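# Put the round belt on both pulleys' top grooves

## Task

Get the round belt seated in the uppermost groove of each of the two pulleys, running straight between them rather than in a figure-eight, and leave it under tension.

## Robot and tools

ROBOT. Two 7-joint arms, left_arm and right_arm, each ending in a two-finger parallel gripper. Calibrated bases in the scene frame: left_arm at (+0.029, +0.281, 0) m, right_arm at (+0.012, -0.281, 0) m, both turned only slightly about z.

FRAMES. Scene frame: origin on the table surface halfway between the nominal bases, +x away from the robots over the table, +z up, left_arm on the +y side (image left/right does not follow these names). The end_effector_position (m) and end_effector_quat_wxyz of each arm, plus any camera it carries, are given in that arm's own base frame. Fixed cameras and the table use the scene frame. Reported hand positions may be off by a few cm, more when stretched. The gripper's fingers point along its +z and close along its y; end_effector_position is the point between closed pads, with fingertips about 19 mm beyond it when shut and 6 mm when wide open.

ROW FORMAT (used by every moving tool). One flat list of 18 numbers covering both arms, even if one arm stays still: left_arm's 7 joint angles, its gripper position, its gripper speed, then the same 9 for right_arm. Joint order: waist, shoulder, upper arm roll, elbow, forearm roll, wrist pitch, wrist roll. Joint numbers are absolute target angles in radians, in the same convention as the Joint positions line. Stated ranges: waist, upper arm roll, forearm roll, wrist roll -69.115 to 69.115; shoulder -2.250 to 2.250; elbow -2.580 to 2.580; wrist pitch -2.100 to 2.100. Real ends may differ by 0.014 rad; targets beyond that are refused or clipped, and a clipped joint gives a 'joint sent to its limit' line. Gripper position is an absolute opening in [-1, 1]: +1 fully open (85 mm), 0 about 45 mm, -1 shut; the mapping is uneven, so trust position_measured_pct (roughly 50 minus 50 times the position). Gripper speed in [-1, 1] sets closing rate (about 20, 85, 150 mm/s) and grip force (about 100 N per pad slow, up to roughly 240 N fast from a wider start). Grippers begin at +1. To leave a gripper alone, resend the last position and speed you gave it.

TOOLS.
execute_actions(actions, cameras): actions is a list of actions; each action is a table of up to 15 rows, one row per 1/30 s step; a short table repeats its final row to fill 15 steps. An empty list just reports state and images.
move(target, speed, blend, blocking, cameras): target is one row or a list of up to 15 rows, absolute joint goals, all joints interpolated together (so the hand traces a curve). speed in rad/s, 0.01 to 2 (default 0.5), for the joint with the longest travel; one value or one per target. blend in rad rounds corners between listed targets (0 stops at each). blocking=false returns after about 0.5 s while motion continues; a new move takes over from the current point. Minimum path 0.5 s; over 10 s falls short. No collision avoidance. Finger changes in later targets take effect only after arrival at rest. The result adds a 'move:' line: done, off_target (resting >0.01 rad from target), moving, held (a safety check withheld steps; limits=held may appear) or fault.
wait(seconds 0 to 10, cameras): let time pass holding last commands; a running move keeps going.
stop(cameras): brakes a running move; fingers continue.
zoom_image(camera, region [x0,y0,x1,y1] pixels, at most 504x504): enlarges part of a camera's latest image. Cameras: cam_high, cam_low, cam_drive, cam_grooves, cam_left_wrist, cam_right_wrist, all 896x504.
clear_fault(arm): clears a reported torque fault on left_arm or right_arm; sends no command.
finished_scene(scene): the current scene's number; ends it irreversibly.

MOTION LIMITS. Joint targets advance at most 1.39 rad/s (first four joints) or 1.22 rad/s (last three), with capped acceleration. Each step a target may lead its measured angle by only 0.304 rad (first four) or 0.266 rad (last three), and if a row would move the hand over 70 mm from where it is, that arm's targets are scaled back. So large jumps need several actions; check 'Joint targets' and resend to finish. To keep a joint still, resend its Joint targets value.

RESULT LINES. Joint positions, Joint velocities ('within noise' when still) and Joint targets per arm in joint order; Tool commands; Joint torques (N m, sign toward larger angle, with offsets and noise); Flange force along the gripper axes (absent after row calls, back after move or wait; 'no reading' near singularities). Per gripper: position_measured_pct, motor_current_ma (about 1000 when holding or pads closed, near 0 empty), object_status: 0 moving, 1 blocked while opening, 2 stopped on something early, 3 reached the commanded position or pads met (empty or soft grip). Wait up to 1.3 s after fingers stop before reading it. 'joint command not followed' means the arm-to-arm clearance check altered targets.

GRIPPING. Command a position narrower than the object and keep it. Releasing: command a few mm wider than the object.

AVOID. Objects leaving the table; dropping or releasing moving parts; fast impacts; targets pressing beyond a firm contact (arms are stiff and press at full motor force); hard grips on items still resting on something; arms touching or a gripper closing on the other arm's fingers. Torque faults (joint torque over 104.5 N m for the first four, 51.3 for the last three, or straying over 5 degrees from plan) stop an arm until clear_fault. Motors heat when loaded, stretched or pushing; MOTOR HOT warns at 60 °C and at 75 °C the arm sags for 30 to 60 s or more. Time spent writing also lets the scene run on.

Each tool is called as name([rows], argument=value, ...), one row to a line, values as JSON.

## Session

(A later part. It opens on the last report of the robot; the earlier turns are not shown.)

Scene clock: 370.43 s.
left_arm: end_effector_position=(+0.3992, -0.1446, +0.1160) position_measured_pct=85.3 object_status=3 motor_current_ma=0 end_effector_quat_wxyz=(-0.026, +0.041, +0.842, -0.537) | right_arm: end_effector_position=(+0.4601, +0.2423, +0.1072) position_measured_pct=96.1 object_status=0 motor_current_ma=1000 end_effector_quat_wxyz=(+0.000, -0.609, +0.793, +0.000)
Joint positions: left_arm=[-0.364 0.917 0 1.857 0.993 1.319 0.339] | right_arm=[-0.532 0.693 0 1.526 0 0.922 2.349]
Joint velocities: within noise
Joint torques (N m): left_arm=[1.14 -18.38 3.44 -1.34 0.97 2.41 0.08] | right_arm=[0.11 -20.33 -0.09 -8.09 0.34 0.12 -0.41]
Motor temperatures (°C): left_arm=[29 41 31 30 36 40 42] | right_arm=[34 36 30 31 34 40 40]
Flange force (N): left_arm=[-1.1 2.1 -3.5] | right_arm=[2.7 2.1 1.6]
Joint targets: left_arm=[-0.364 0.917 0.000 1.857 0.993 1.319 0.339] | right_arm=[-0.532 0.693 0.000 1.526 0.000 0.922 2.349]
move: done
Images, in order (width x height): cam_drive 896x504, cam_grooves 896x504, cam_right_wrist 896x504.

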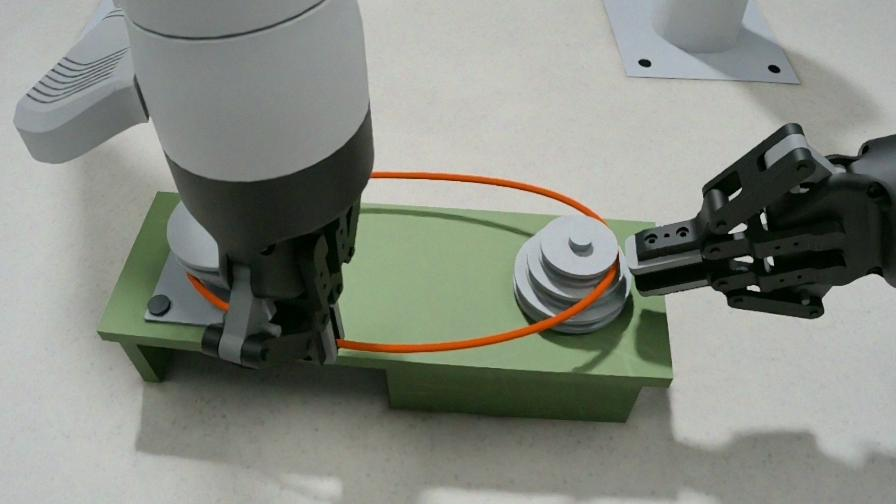

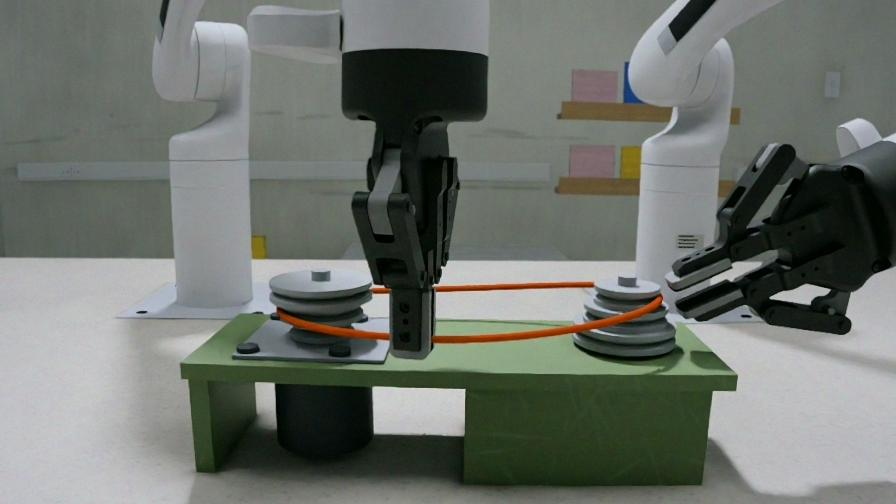

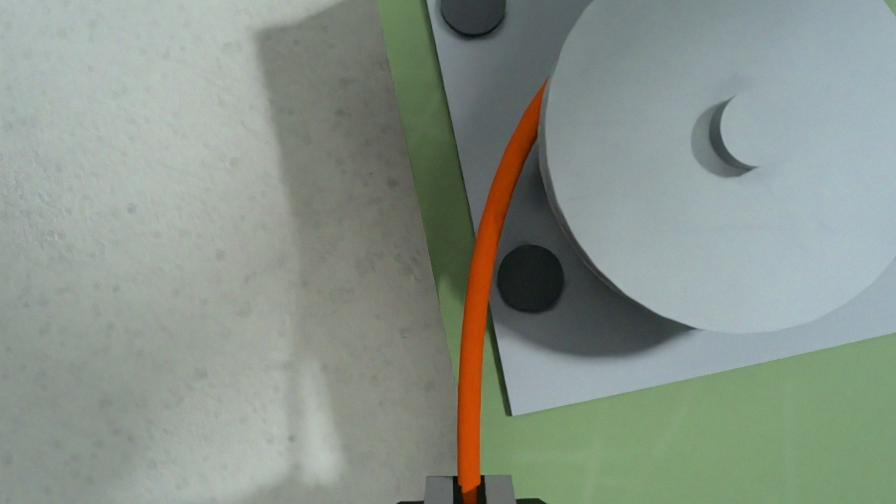

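move([
  [-0.3641,0.9169,0,1.8567,0.9929,1.3192,0.339,-0.7,-0.5,-0.5266,0.6808,0,1.4815,0,0.9793,2.355,-1,-0.5],
  [-0.3641,0.9169,0,1.8567,0.9929,1.3192,0.339,-0.7,-0.5,-0.4876,0.641,0,1.5613,0,0.9393,2.504,-1,-0.5],
  [-0.3641,0.9169,0,1.8567,0.9929,1.3192,0.339,-0.7,-0.5,-0.4341,0.5997,0,1.6431,0,0.8988,2.6075,-1,-0.5],
  [-0.3641,0.9169,0,1.8567,0.9929,1.3192,0.339,-0.7,-0.5,-0.3723,0.5497,0,1.7406,0,0.8513,2.0193,-1,-0.5],
], speed=[0.08,0.1,0.1,0.2], cameras=["cam_grooves"])

move([
  [-0.3641,0.9169,0,1.8567,0.9929,1.3192,0.339,-0.7,-0.5,-0.3723,0.5497,0,1.7406,0,0.8513,2.0193,-1,-0.5],
  [-0.3641,0.9169,0,1.8567,0.9929,1.3192,0.339,-0.7,-0.5,-0.378,0.4699,0,1.8924,0,0.7793,1.1066,-1,-0.5],
], speed=0.2, cameras=["cam_drive","cam_grooves"])

move([
  [-0.3641,0.9169,0,1.8567,0.9929,1.3192,0.339,-0.7,-0.5,-0.1737,0.4461,0,1.9889,-0.4368,0.681,1.649,-1,-0.5],
  [-0.3641,0.9169,0,1.8567,0.9929,1.3192,0.339,-0.7,-0.5,0.0424,0.5176,0,2.0523,-0.8876,0.764,2.2448,-1,-0.5],
  [-0.3641,0.9169,0,1.8567,0.9929,1.3192,0.339,-0.7,-0.5,0.2171,0.6771,0,2.0664,-1.1383,0.9684,2.656,-1,-0.5],
], speed=0.25, cameras=["cam_grooves"])

move(target=[-0.3641,0.9169,0,1.8567,0.9929,1.3192,0.339,-0.7,-0.5,0.3292,0.8789,0,2.0302,-1.2343,1.205,2.905,-1,-0.5], speed=0.1, cameras=["cam_drive","cam_grooves","cam_left_wrist","cam_right_wrist"])

zoom_image(camera="cam_grooves", region=[200, 220, 450, 370])

Scene clock: 386.17 s.
left_arm: end_effector_position=(+0.3992, -0.1446, +0.1160) position_measured_pct=85.3 object_status=3 motor_current_ma=0 end_effector_quat_wxyz=(-0.026, +0.041, +0.842, -0.537) | right_arm: end_effector_position=(+0.4340, +0.1428, +0.1251) position_measured_pct=96.1 object_status=2 motor_current_ma=1000 end_effector_quat_wxyz=(+0.000, -0.399, +0.917, +0.000)
Joint positions: left_arm=[-0.364 0.917 0 1.857 0.993 1.319 0.339] | right_arm=[-0.372 0.55 0 1.741 0 0.851 2.019]
Joint velocities: within noise
Joint torques (N m): left_arm=[1.14 -18.41 3.46 -1.27 1.04 2.39 0.06] | right_arm=[3.18 -18.33 3.08 -8.13 1.96 0.03 -0.39]
Motor temperatures (°C): left_arm=[29 41 31 30 36 40 42] | right_arm=[34 37 30 31 34 40 40]
Flange force (N): left_arm=[-1.4 2.2 -3.7] | right_arm=[-0.1 6.9 3.3]
Joint targets: left_arm=[-0.364 0.917 0.000 1.857 0.993 1.319 0.339] | right_arm=[-0.372 0.550 0.000 1.741 0.000 0.851 2.019]
move: done
Images, in order (width x height): cam_grooves 896x504.

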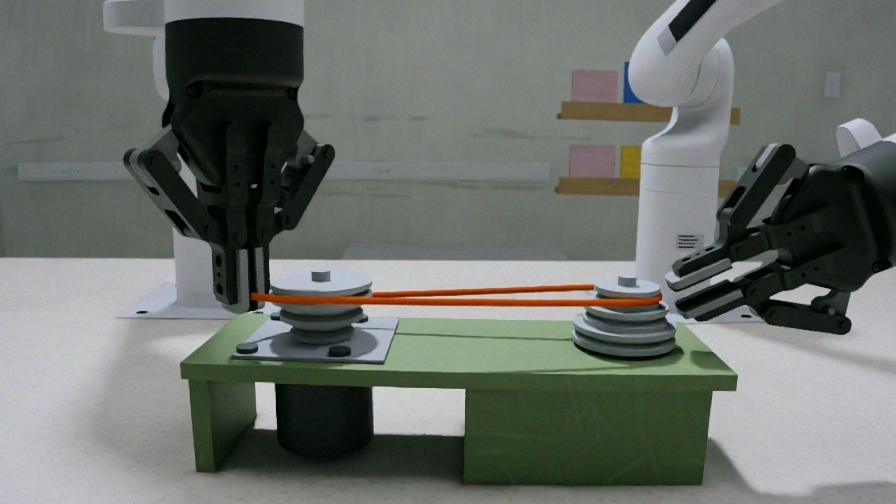

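Scene clock: 391.03 s.
left_arm: end_effector_position=(+0.3992, -0.1446, +0.1160) position_measured_pct=85.3 object_status=3 motor_current_ma=0 end_effector_quat_wxyz=(-0.026, +0.041, +0.842, -0.537) | right_arm: end_effector_position=(+0.3916, +0.1288, +0.1250) position_measured_pct=96.1 object_status=2 motor_current_ma=1000 end_effector_quat_wxyz=(+0.000, +0.043, +0.999, +0.000)
Joint positions: left_arm=[-0.364 0.917 0 1.857 0.993 1.319 0.339] | right_arm=[-0.378 0.47 0 1.892 0 0.779 1.107]
Joint velocities: within noise
Joint torques (N m): left_arm=[1.12 -18.44 3.41 -1.43 1.04 2.37 0.04] | right_arm=[5.77 -15.77 5.53 -3.48 3.09 2.75 -0.45]
Motor temperatures (°C): left_arm=[29 41 31 30 36 40 42] | right_arm=[34 37 30 31 34 40 40]
Flange force (N): left_arm=[-1.0 2.1 -3.5] | right_arm=[0.5 13.7 5.3]
Joint targets: left_arm=[-0.364 0.917 0.000 1.857 0.993 1.319 0.339] | right_arm=[-0.378 0.470 0.000 1.892 0.000 0.779 1.107]
move: done
Images, in order (width x height): cam_drive 896x504, cam_grooves 896x504.

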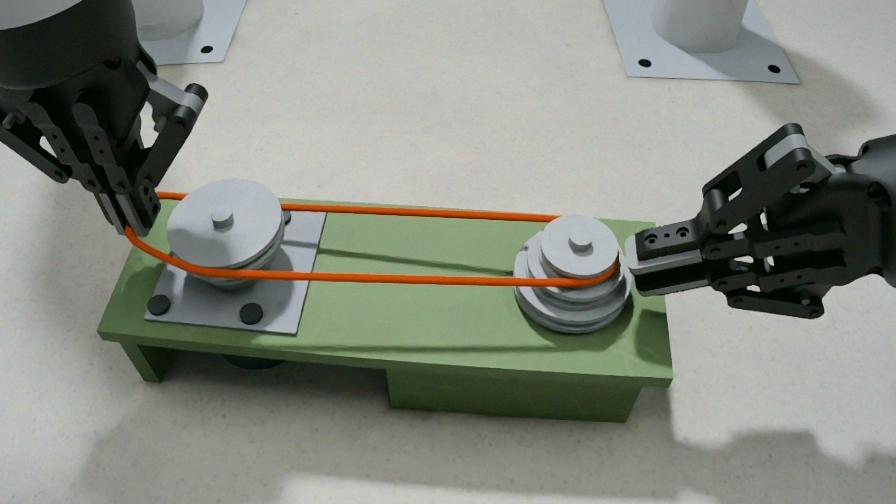

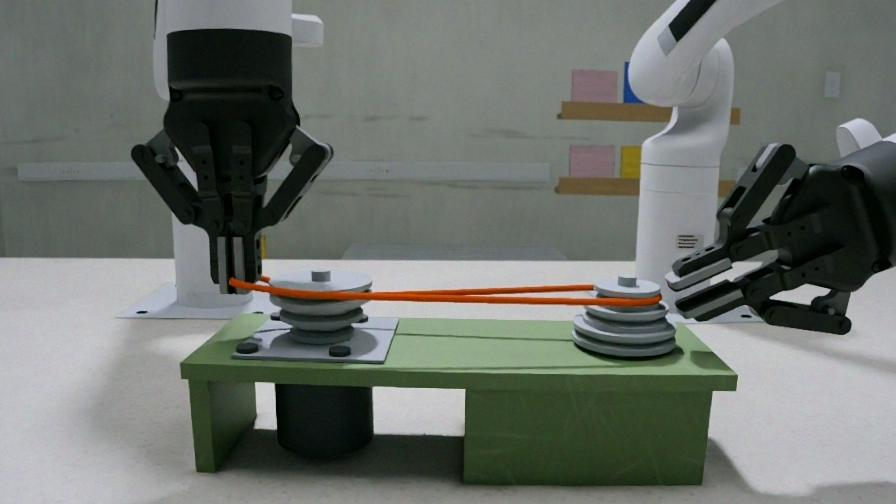

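Scene clock: 397.63 s.
left_arm: end_effector_position=(+0.3992, -0.1446, +0.1160) position_measured_pct=85.3 object_status=3 motor_current_ma=0 end_effector_quat_wxyz=(-0.026, +0.041, +0.842, -0.537) | right_arm: end_effector_position=(+0.3910, +0.1270, +0.1186) position_measured_pct=96.1 object_status=2 motor_current_ma=1000 end_effector_quat_wxyz=(+0.018, +0.039, +0.909, +0.414)
Joint positions: left_arm=[-0.364 0.917 0 1.857 0.993 1.319 0.339] | right_arm=[0.217 0.677 0 2.066 -1.138 0.968 2.656]
Joint velocities: within noise
Joint torques (N m): left_arm=[1.16 -18.5 3.5 -1.4 1.09 2.39 0.19] | right_arm=[2.03 -16.61 0.37 -4.48 -0.16 1.36 -0.51]
Motor temperatures (°C): left_arm=[29 41 31 30 36 40 42] | right_arm=[34 37 30 31 34 40 40]
Flange force (N): left_arm=[-0.7 2.5 -3.5] | right_arm=[4.0 0.9 7.2]
Joint targets: left_arm=[-0.364 0.917 0.000 1.857 0.993 1.319 0.339] | right_arm=[0.217 0.677 0.000 2.066 -1.138 0.968 2.656]
move: done
Images, in order (width x height): cam_grooves 896x504.

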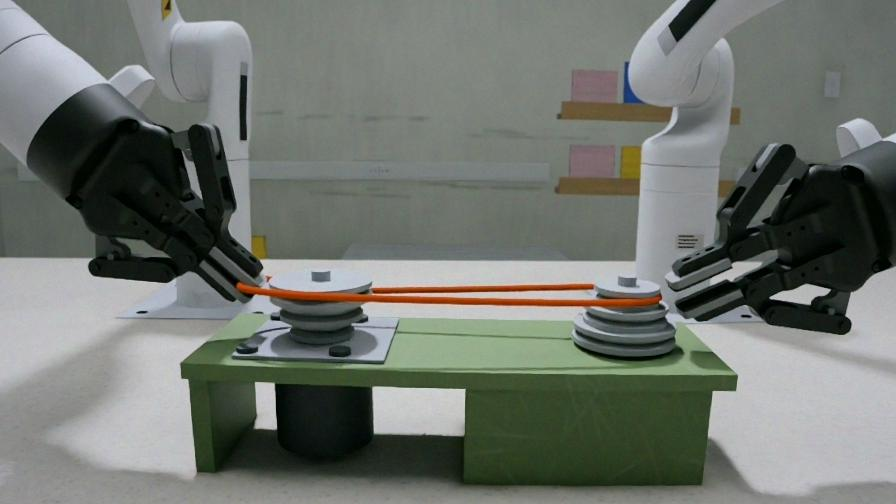

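Scene clock: 400.40 s.
left_arm: end_effector_position=(+0.3992, -0.1446, +0.1160) position_measured_pct=85.3 object_status=3 motor_current_ma=0 end_effector_quat_wxyz=(-0.026, +0.041, +0.842, -0.537) | right_arm: end_effector_position=(+0.3915, +0.1302, +0.1168) position_measured_pct=96.1 object_status=2 motor_current_ma=1000 end_effector_quat_wxyz=(+0.025, +0.034, +0.842, +0.538)
Joint positions: left_arm=[-0.364 0.917 0 1.857 0.993 1.319 0.339] | right_arm=[0.329 0.879 0 2.03 -1.234 1.205 2.905]
Joint velocities: within noise
Joint torques (N m): left_arm=[1.19 -18.4 3.48 -1.24 0.98 2.39 0.09] | right_arm=[0.79 -17.54 -1.42 -2.53 -0.13 2.54 -0.47]
Motor temperatures (°C): left_arm=[29 41 31 30 36 40 42] | right_arm=[34 37 30 31 34 40 40]
Flange force (N): left_arm=[-1.4 2.3 -3.7] | right_arm=[4.1 -0.6 4.3]
Joint targets: left_arm=[-0.364 0.917 0.000 1.857 0.993 1.319 0.339] | right_arm=[0.329 0.879 0.000 2.030 -1.234 1.205 2.905]
move: done
Images, in order (width x height): cam_drive 896x504, cam_grooves 896x504, cam_left_wrist 896x504, cam_right_wrist 896x504.

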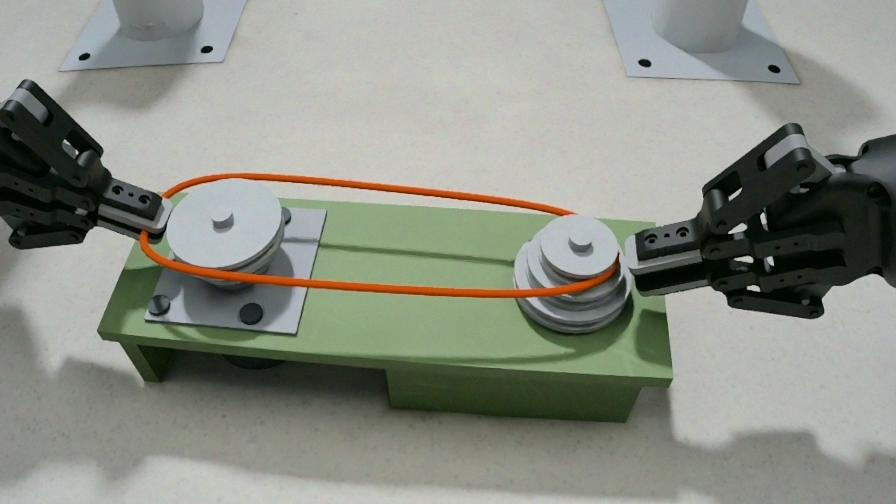

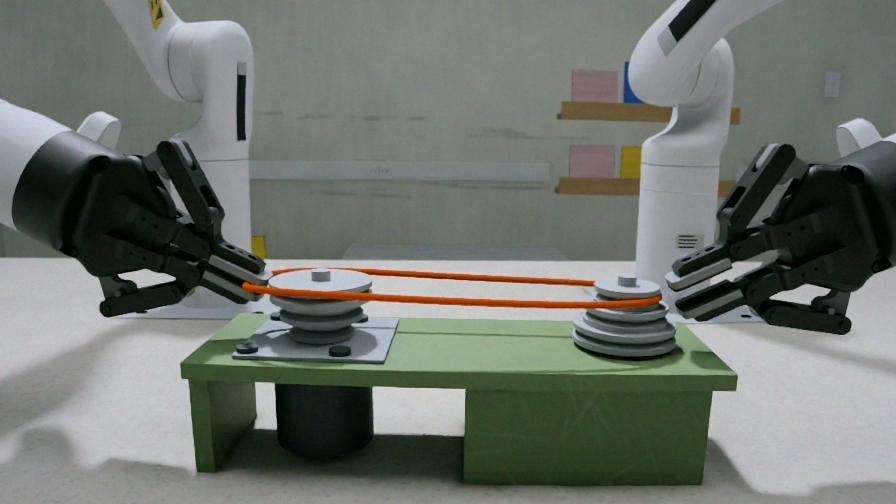

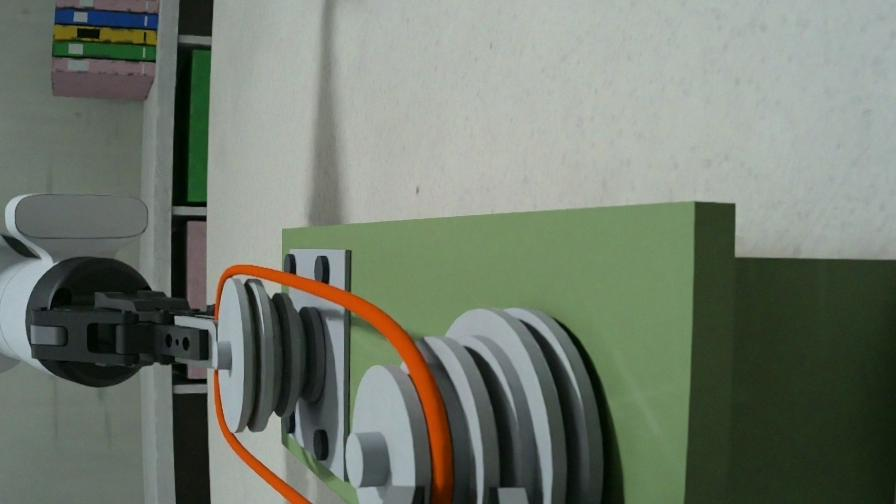

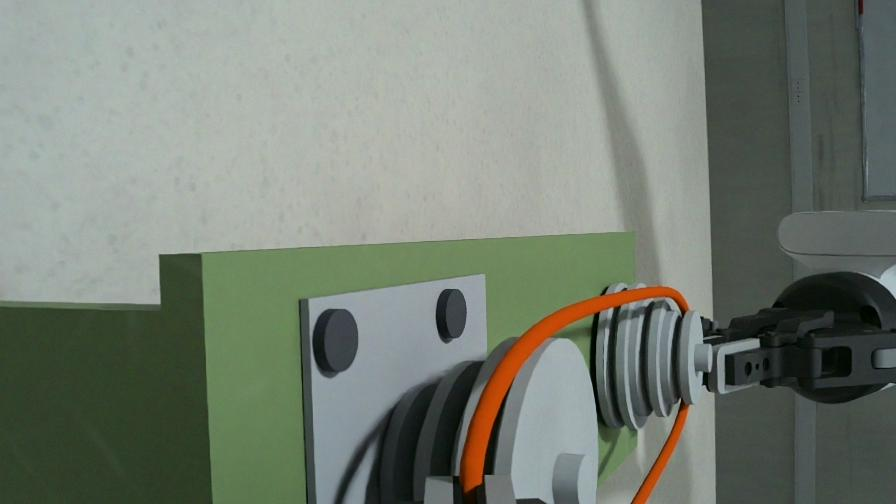

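Scaled by 2.016.

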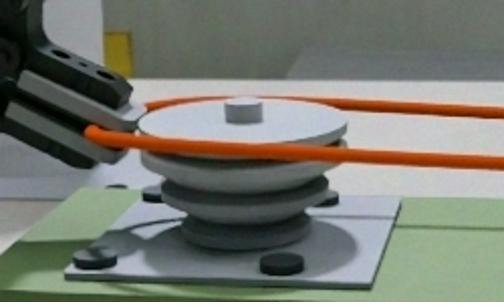

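move(target=[-0.3641,0.9169,0,1.8567,0.9929,1.3192,0.339,-0.7,-0.5,0.3292,0.8895,0,2.0289,-1.2343,1.1957,2.905,-1,-0.5], speed=0.05, cameras=["cam_grooves","cam_left_wrist","cam_right_wrist"])

zoom_image(camera="cam_grooves", region=[200, 220, 450, 370])

Scene clock: 410.20 s.
left_arm: end_effector_position=(+0.3992, -0.1446, +0.1160) position_measured_pct=85.3 object_status=3 motor_current_ma=0 end_effector_quat_wxyz=(-0.026, +0.041, +0.842, -0.537) | right_arm: end_effector_position=(+0.3909, +0.1294, +0.1108) position_measured_pct=96.1 object_status=2 motor_current_ma=1000 end_effector_quat_wxyz=(+0.022, +0.038, +0.843, +0.536)
Joint positions: left_arm=[-0.364 0.917 0 1.857 0.993 1.319 0.339] | right_arm=[0.329 0.89 0 2.029 -1.234 1.196 2.905]
Joint velocities: within noise
Joint torques (N m): left_arm=[1.15 -18.43 3.54 -1.32 1.06 2.37 0.09] | right_arm=[0.91 -17.55 -1.32 -2.4 -0.16 2.48 -0.42]
Motor temperatures (°C): left_arm=[29 41 31 30 36 40 42] | right_arm=[34 37 30 31 34 40 40]
Flange force (N): left_arm=[-1.2 2.2 -3.8] | right_arm=[3.7 -0.3 4.2]
Joint targets: left_arm=[-0.364 0.917 0.000 1.857 0.993 1.319 0.339] | right_arm=[0.329 0.890 0.000 2.029 -1.234 1.196 2.905]
move: done
Images, in order (width x height): cam_grooves 896x504, cam_left_wrist 896x504, cam_right_wrist 896x504.

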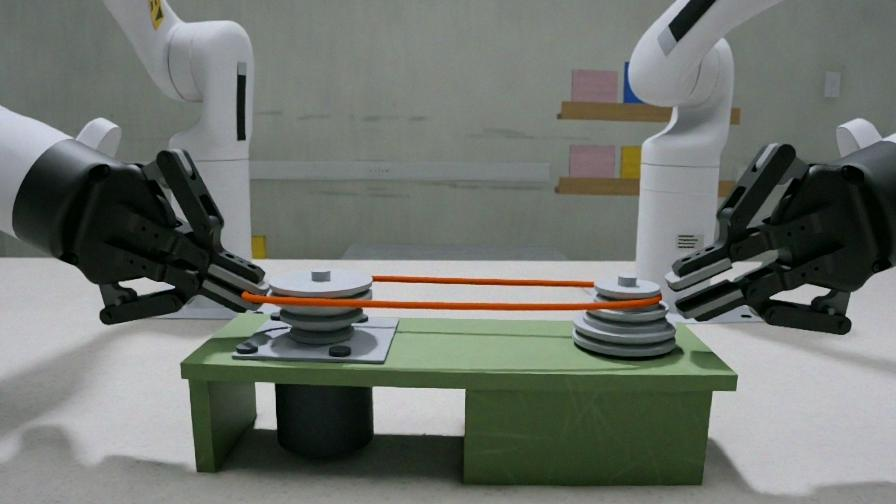

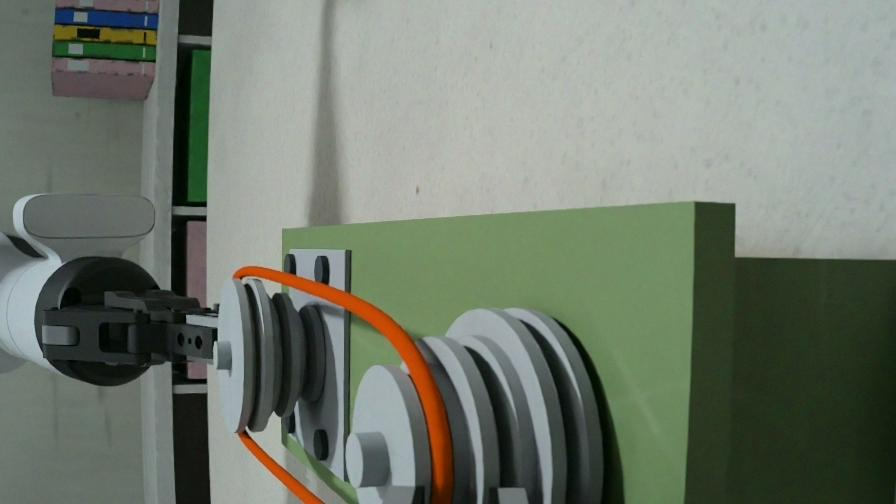

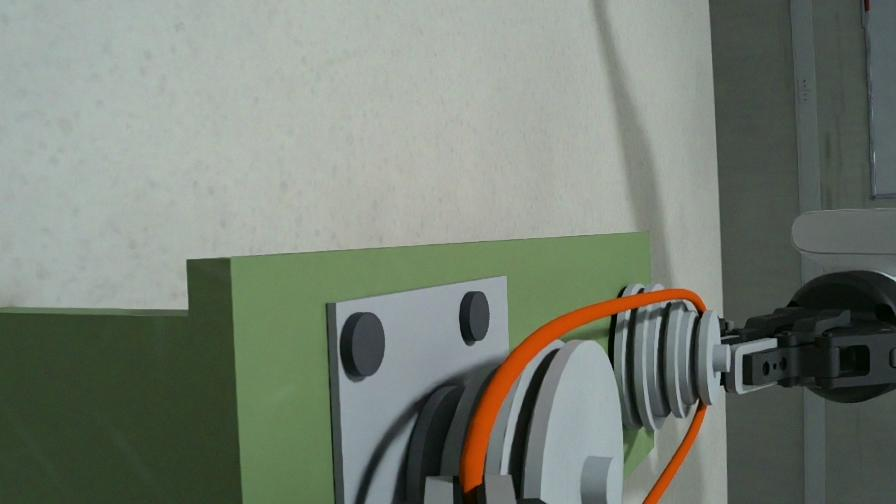

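Scaled by 2.016.

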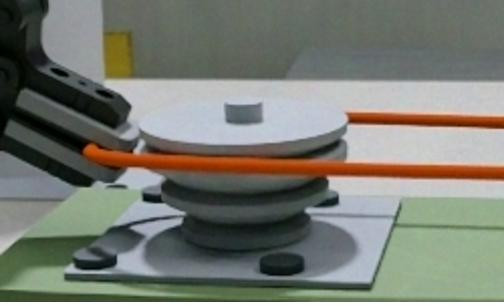

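move(target=[-0.3641,0.9169,0,1.8567,0.9929,1.3192,0.339,-0.7,-0.5,0.3292,0.8895,0,2.0289,-1.2343,1.1957,2.905,-0.7,0.5], cameras=["cam_drive","cam_grooves","cam_left_wrist","cam_right_wrist"])

zoom_image(camera="cam_grooves", region=[200, 220, 450, 370])

Scene clock: 413.13 s.
left_arm: end_effector_position=(+0.3992, -0.1446, +0.1160) position_measured_pct=85.3 object_status=3 motor_current_ma=0 end_effector_quat_wxyz=(-0.026, +0.041, +0.842, -0.537) | right_arm: end_effector_position=(+0.3909, +0.1293, +0.1108) position_measured_pct=85.3 object_status=0 motor_current_ma=0 end_effector_quat_wxyz=(+0.022, +0.038, +0.843, +0.536)
Joint positions: left_arm=[-0.364 0.917 0 1.857 0.993 1.319 0.339] | right_arm=[0.329 0.89 0 2.029 -1.234 1.196 2.905]
Joint velocities: within noise
Joint torques (N m): left_arm=[1.1 -18.58 3.45 -1.37 1.03 2.42 0.13] | right_arm=[-1.29 -16.82 -3.1 -1.8 -0.2 2.82 -0.42]
Motor temperatures (°C): left_arm=[29 41 31 30 36 40 42] | right_arm=[34 37 30 31 34 40 40]
Flange force (N): left_arm=[-1.0 2.5 -3.3] | right_arm=[3.8 -1.4 -1.5]
Joint targets: left_arm=[-0.364 0.917 0.000 1.857 0.993 1.319 0.339] | right_arm=[0.329 0.890 0.000 2.029 -1.234 1.196 2.905]
move: done
Images, in order (width x height): cam_drive 896x504, cam_grooves 896x504, cam_left_wrist 896x504, cam_right_wrist 896x504.

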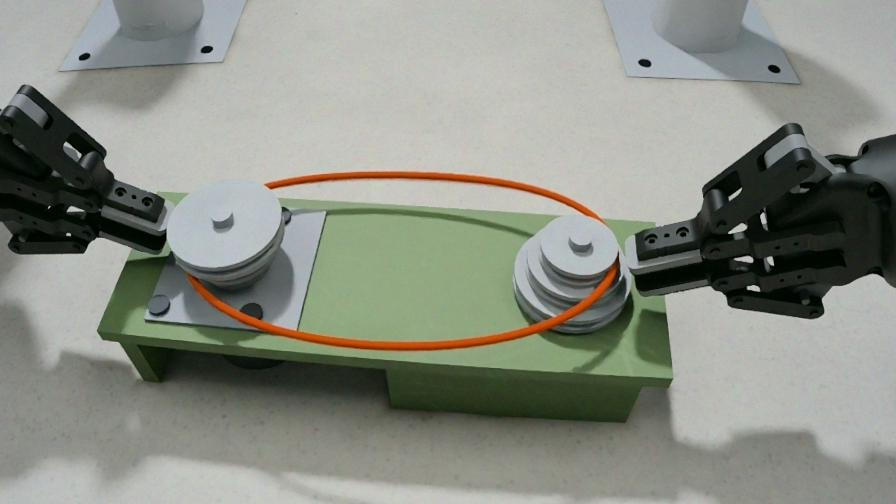

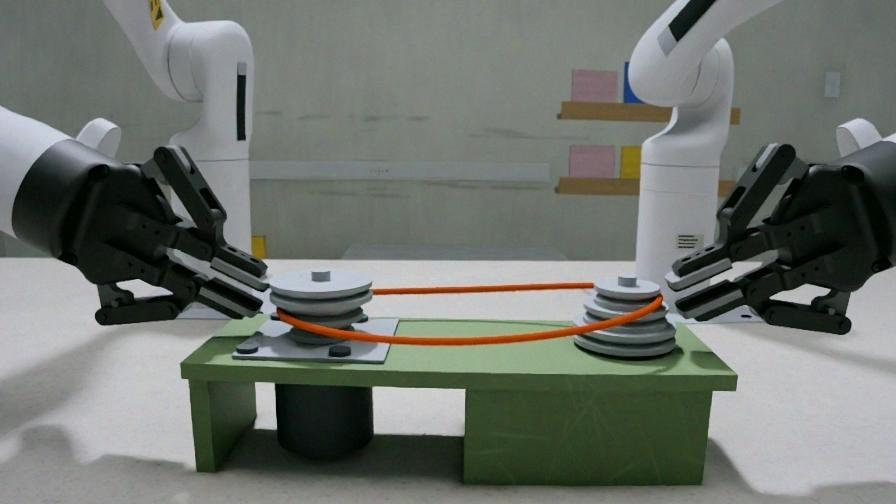

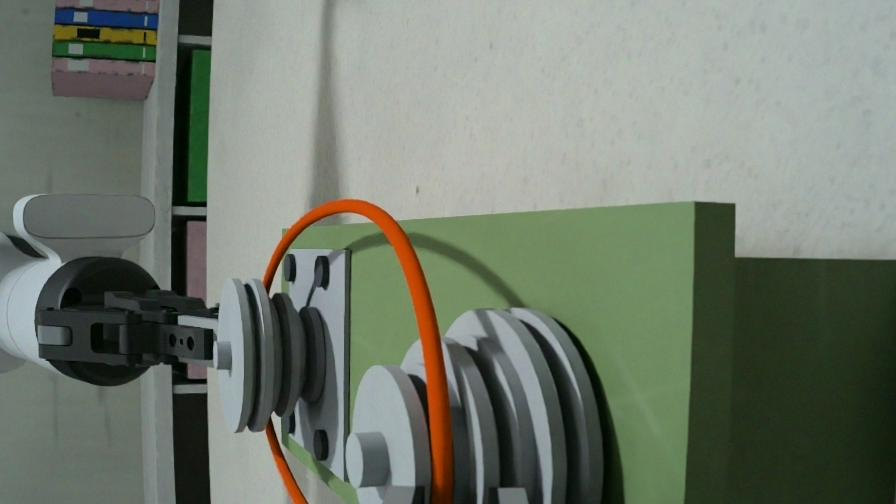

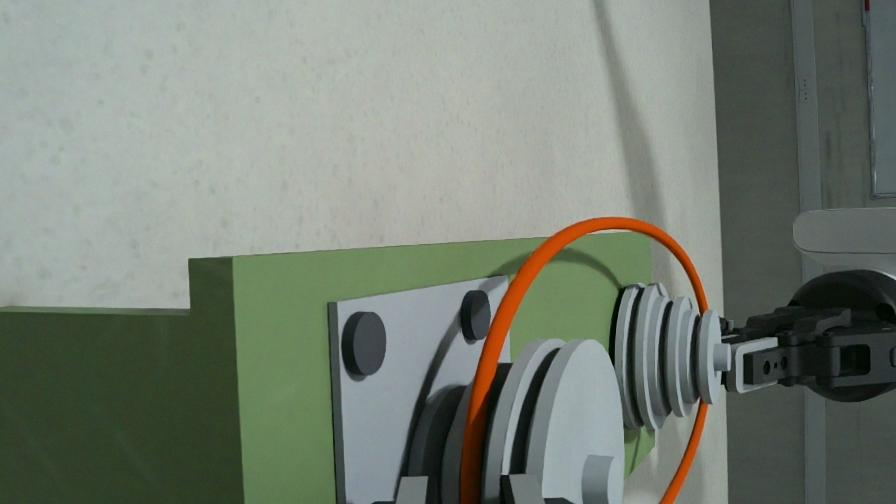

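Scaled by 2.016.

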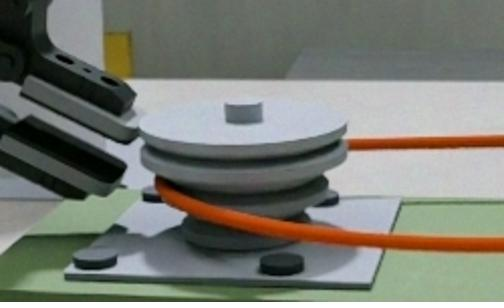

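move([
  [-0.3641,0.9169,0,1.8567,0.9929,1.3192,0.339,-0.7,-0.5,0.4166,0.8596,0,1.9911,-1.2343,1.2633,2.905,-0.7,-0.5],
  [-0.3641,0.9169,0,1.8567,0.9929,1.3192,0.339,-0.7,-0.5,-0.3121,0.3336,0,1.8117,0,0.9963,1.17,-0.7,-0.5],
  [-0.3641,0.9169,0,1.8567,0.9929,1.3192,0.339,-0.7,-0.5,-0.5363,0.619,0,1.4712,0,1.0514,2.345,-0.7,-0.5],
], speed=0.6, cameras=[])

move([
  [-0.3641,0.9169,0,1.8567,0.9929,1.3192,0.339,-0.7,-0.5,-0.5325,0.6100,0,1.4670,0,1.0646,2.349,-0.5,0],
  [-0.3641,0.9169,0,1.8567,0.9929,1.3192,0.339,-0.7,-0.5,-0.5325,0.6933,0,1.5262,0,0.9221,2.349,-0.5,0],
  [-0.3641,0.9169,0,1.8567,0.9929,1.3192,0.339,-0.7,-0.5,-0.5325,0.6933,0,1.5262,0,0.9221,2.349,-1,-0.5],
], speed=0.12, cameras=["cam_grooves","cam_right_wrist"])

move([
  [-0.3641,0.9169,0,1.8567,0.9929,1.3192,0.339,-0.7,-0.5,-0.5266,0.6808,0,1.4815,0,0.9793,2.355,-1,-0.5],
  [-0.3641,0.9169,0,1.8567,0.9929,1.3192,0.339,-0.7,-0.5,-0.4876,0.641,0,1.5613,0,0.9393,2.504,-1,-0.5],
  [-0.3641,0.9169,0,1.8567,0.9929,1.3192,0.339,-0.7,-0.5,-0.4341,0.5997,0,1.6431,0,0.8988,2.6075,-1,-0.5],
  [-0.3641,0.9169,0,1.8567,0.9929,1.3192,0.339,-0.7,-0.5,-0.3723,0.5497,0,1.7406,0,0.8513,2.0193,-1,-0.5],
], speed=[0.08,0.1,0.1,0.2], cameras=[])

move([
  [-0.3641,0.9169,0,1.8567,0.9929,1.3192,0.339,-0.7,-0.5,-0.3723,0.5497,0,1.7406,0,0.8513,2.0193,-1,-0.5],
  [-0.3641,0.9169,0,1.8567,0.9929,1.3192,0.339,-0.7,-0.5,-0.378,0.4699,0,1.8924,0,0.7793,1.1066,-1,-0.5],
  [-0.3641,0.9169,0,1.8567,0.9929,1.3192,0.339,-0.7,-0.5,-0.1737,0.4461,0,1.9889,-0.4368,0.681,1.649,-1,-0.5],
], speed=0.25, cameras=["cam_grooves"])

move([
  [-0.3641,0.9169,0,1.8567,0.9929,1.3192,0.339,-0.7,-0.5,0.0424,0.5176,0,2.0523,-0.8876,0.764,2.2448,-1,-0.5],
  [-0.3641,0.9169,0,1.8567,0.9929,1.3192,0.339,-0.7,-0.5,0.2171,0.6771,0,2.0664,-1.1383,0.9684,2.656,-1,-0.5],
  [-0.3641,0.9169,0,1.8567,0.9929,1.3192,0.339,-0.7,-0.5,0.3292,0.883,0,2.0297,-1.2343,1.2015,2.905,-1,-0.5],
], speed=[0.25,0.25,0.1], cameras=["cam_grooves","cam_right_wrist","cam_left_wrist"])

zoom_image(camera="cam_grooves", region=[200, 220, 450, 370])

Scene clock: 430.07 s.
left_arm: end_effector_position=(+0.3992, -0.1446, +0.1160) position_measured_pct=85.3 object_status=3 motor_current_ma=0 end_effector_quat_wxyz=(-0.026, +0.041, +0.842, -0.537) | right_arm: end_effector_position=(+0.4571, +0.2428, +0.1602) position_measured_pct=85.3 object_status=3 motor_current_ma=0 end_effector_quat_wxyz=(+0.000, -0.609, +0.793, +0.000)
Joint positions: left_arm=[-0.364 0.917 0 1.857 0.993 1.319 0.339] | right_arm=[-0.536 0.619 0 1.471 0 1.051 2.345]
Joint velocities: within noise
Joint torques (N m): left_arm=[1.21 -18.44 3.5 -1.24 1.03 2.42 0.13] | right_arm=[0.02 -19.88 -0.19 -8.84 0.37 0.12 -0.41]
Motor temperatures (°C): left_arm=[29 41 31 30 36 40 42] | right_arm=[34 37 30 31 34 40 40]
Flange force (N): left_arm=[-1.3 2.4 -3.7] | right_arm=[2.9 2.0 2.2]
Joint targets: left_arm=[-0.364 0.917 0.000 1.857 0.993 1.319 0.339] | right_arm=[-0.536 0.619 0.000 1.471 0.000 1.051 2.345]
move: done
No camera images: "cameras" was empty.

Scene clock: 432.53 s.
left_arm: end_effector_position=(+0.3992, -0.1446, +0.1160) position_measured_pct=85.3 object_status=3 motor_current_ma=0 end_effector_quat_wxyz=(-0.026, +0.041, +0.842, -0.537) | right_arm: end_effector_position=(+0.4601, +0.2423, +0.1072) position_measured_pct=96.1 object_status=0 motor_current_ma=1000 end_effector_quat_wxyz=(+0.000, -0.609, +0.793, +0.000)
Joint positions: left_arm=[-0.364 0.917 0 1.857 0.993 1.319 0.339] | right_arm=[-0.532 0.693 0 1.526 0 0.922 2.349]
Joint velocities: within noise
Joint torques (N m): left_arm=[1.07 -18.32 3.44 -1.36 1.01 2.44 0.12] | right_arm=[0.08 -20.34 -0.13 -8.11 0.39 0.1 -0.4]
Motor temperatures (°C): left_arm=[29 41 31 30 36 40 42] | right_arm=[34 37 30 31 34 40 40]
Flange force (N): left_arm=[-0.9 1.9 -3.4] | right_arm=[2.7 2.0 1.6]
Joint targets: left_arm=[-0.364 0.917 0.000 1.857 0.993 1.319 0.339] | right_arm=[-0.532 0.693 0.000 1.526 0.000 0.922 2.349]
move: done
Images, in order (width x height): cam_grooves 896x504, cam_right_wrist 896x504.

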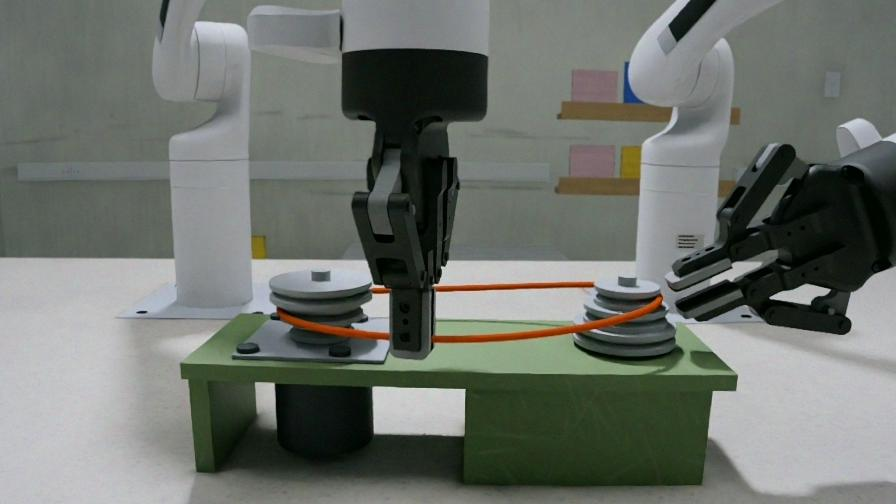

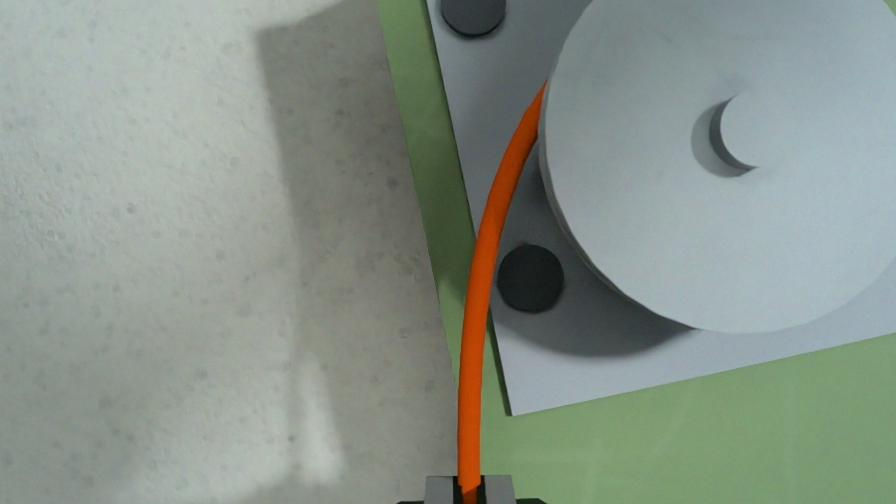

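Scene clock: 439.07 s.
left_arm: end_effector_position=(+0.3992, -0.1446, +0.1160) position_measured_pct=85.3 object_status=3 motor_current_ma=0 end_effector_quat_wxyz=(-0.026, +0.041, +0.842, -0.537) | right_arm: end_effector_position=(+0.4340, +0.1428, +0.1251) position_measured_pct=96.1 object_status=2 motor_current_ma=1000 end_effector_quat_wxyz=(+0.000, -0.399, +0.917, +0.000)
Joint positions: left_arm=[-0.364 0.917 0 1.857 0.993 1.319 0.339] | right_arm=[-0.372 0.55 0 1.741 0 0.851 2.019]
Joint velocities: within noise
Joint torques (N m): left_arm=[1.13 -18.41 3.51 -1.32 0.99 2.39 0.13] | right_arm=[3.1 -18.3 2.93 -8.19 1.88 0.04 -0.4]
Motor temperatures (°C): left_arm=[29 41 31 30 36 40 42] | right_arm=[34 37 30 31 34 40 40]
Flange force (N): left_arm=[-1.1 2.2 -3.5] | right_arm=[0.3 6.8 3.4]
Joint targets: left_arm=[-0.364 0.917 0.000 1.857 0.993 1.319 0.339] | right_arm=[-0.372 0.550 0.000 1.741 0.000 0.851 2.019]
move: done
No camera images: "cameras" was empty.

Scene clock: 445.23 s.
left_arm: end_effector_position=(+0.3992, -0.1446, +0.1160) position_measured_pct=85.3 object_status=3 motor_current_ma=0 end_effector_quat_wxyz=(-0.026, +0.041, +0.842, -0.537) | right_arm: end_effector_position=(+0.3913, +0.1276, +0.1260) position_measured_pct=96.1 object_status=2 motor_current_ma=1000 end_effector_quat_wxyz=(+0.006, +0.043, +0.989, +0.139)
Joint positions: left_arm=[-0.364 0.917 0 1.857 0.993 1.319 0.339] | right_arm=[-0.174 0.446 0 1.989 -0.437 0.681 1.649]
Joint velocities: within noise
Joint torques (N m): left_arm=[1.14 -18.47 3.48 -1.32 1 2.42 0.09] | right_arm=[4.61 -15.79 4.07 -5.52 1.89 0.25 -0.4]
Motor temperatures (°C): left_arm=[29 41 31 30 36 40 42] | right_arm=[34 37 30 31 34 40 40]
Flange force (N): left_arm=[-1.2 2.3 -3.5] | right_arm=[1.6 9.0 8.8]
Joint targets: left_arm=[-0.364 0.917 0.000 1.857 0.993 1.319 0.339] | right_arm=[-0.174 0.446 0.000 1.989 -0.437 0.681 1.649]
move: done
Images, in order (width x height): cam_grooves 896x504.

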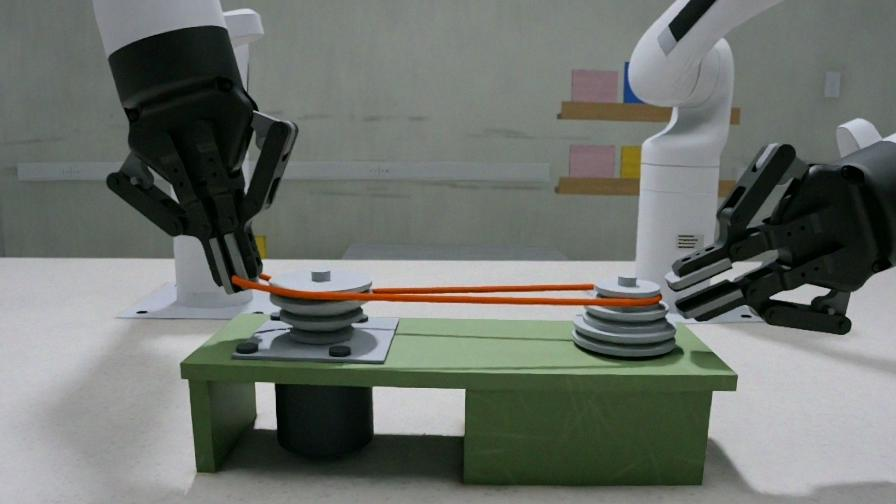

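Scene clock: 452.13 s.
left_arm: end_effector_position=(+0.3992, -0.1446, +0.1160) position_measured_pct=85.3 object_status=3 motor_current_ma=0 end_effector_quat_wxyz=(-0.026, +0.041, +0.842, -0.537) | right_arm: end_effector_position=(+0.3913, +0.1299, +0.1145) position_measured_pct=96.1 object_status=2 motor_current_ma=1000 end_effector_quat_wxyz=(+0.024, +0.036, +0.842, +0.537)
Joint positions: left_arm=[-0.364 0.917 0 1.857 0.993 1.319 0.339] | right_arm=[0.329 0.883 0 2.03 -1.234 1.202 2.905]
Joint velocities: within noise
Joint torques (N m): left_arm=[1.12 -18.37 3.37 -1.35 1.03 2.41 0.06] | right_arm=[0.87 -17.46 -1.27 -2.35 -0.17 2.55 -0.43]
Motor temperatures (°C): left_arm=[29 41 31 30 36 40 42] | right_arm=[34 37 30 31 34 40 40]
Flange force (N): left_arm=[-1.1 2.0 -3.5] | right_arm=[3.5 -0.3 4.2]
Joint targets: left_arm=[-0.364 0.917 0.000 1.857 0.993 1.319 0.339] | right_arm=[0.329 0.883 0.000 2.030 -1.234 1.202 2.905]
move: done
Images, in order (width x height): cam_grooves 896x504, cam_left_wrist 896x504, cam_right_wrist 896x504.

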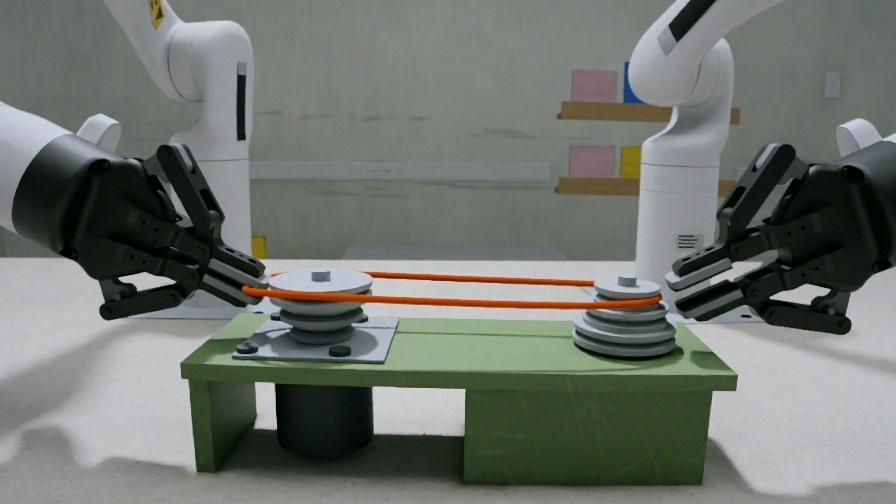

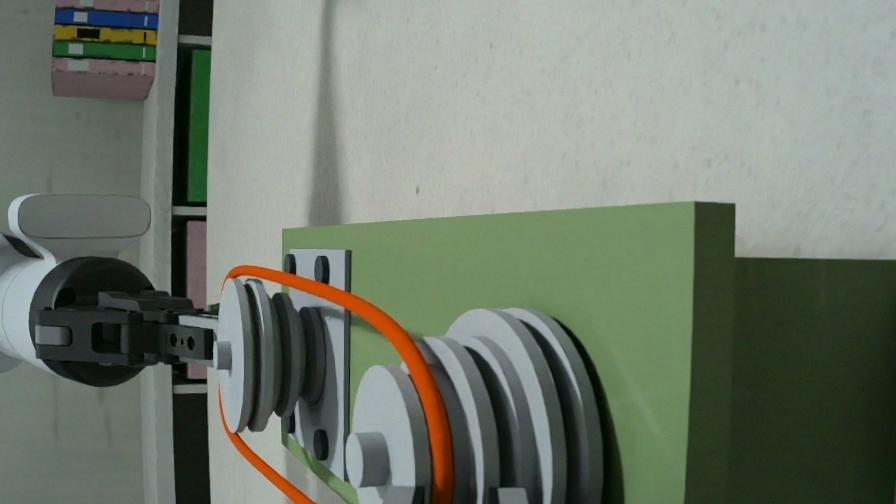

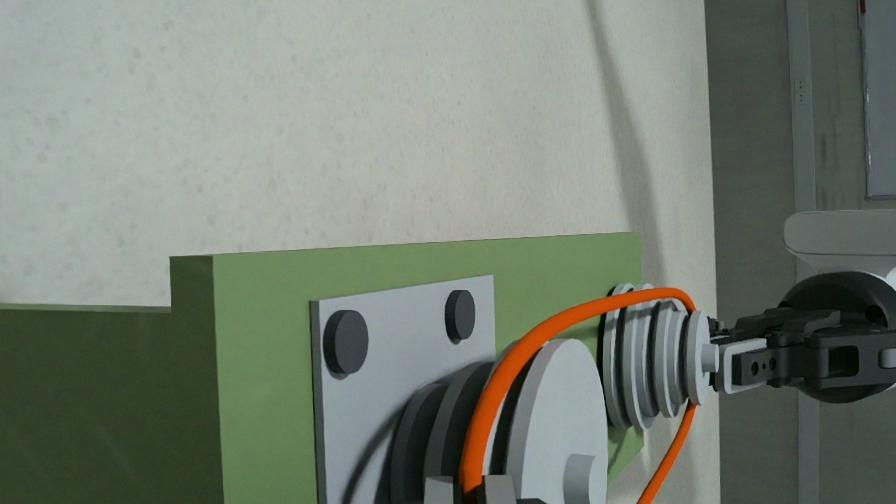

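Scaled by 2.016.

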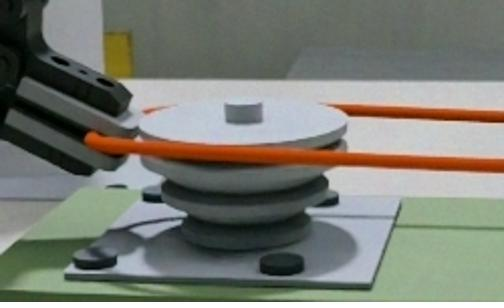

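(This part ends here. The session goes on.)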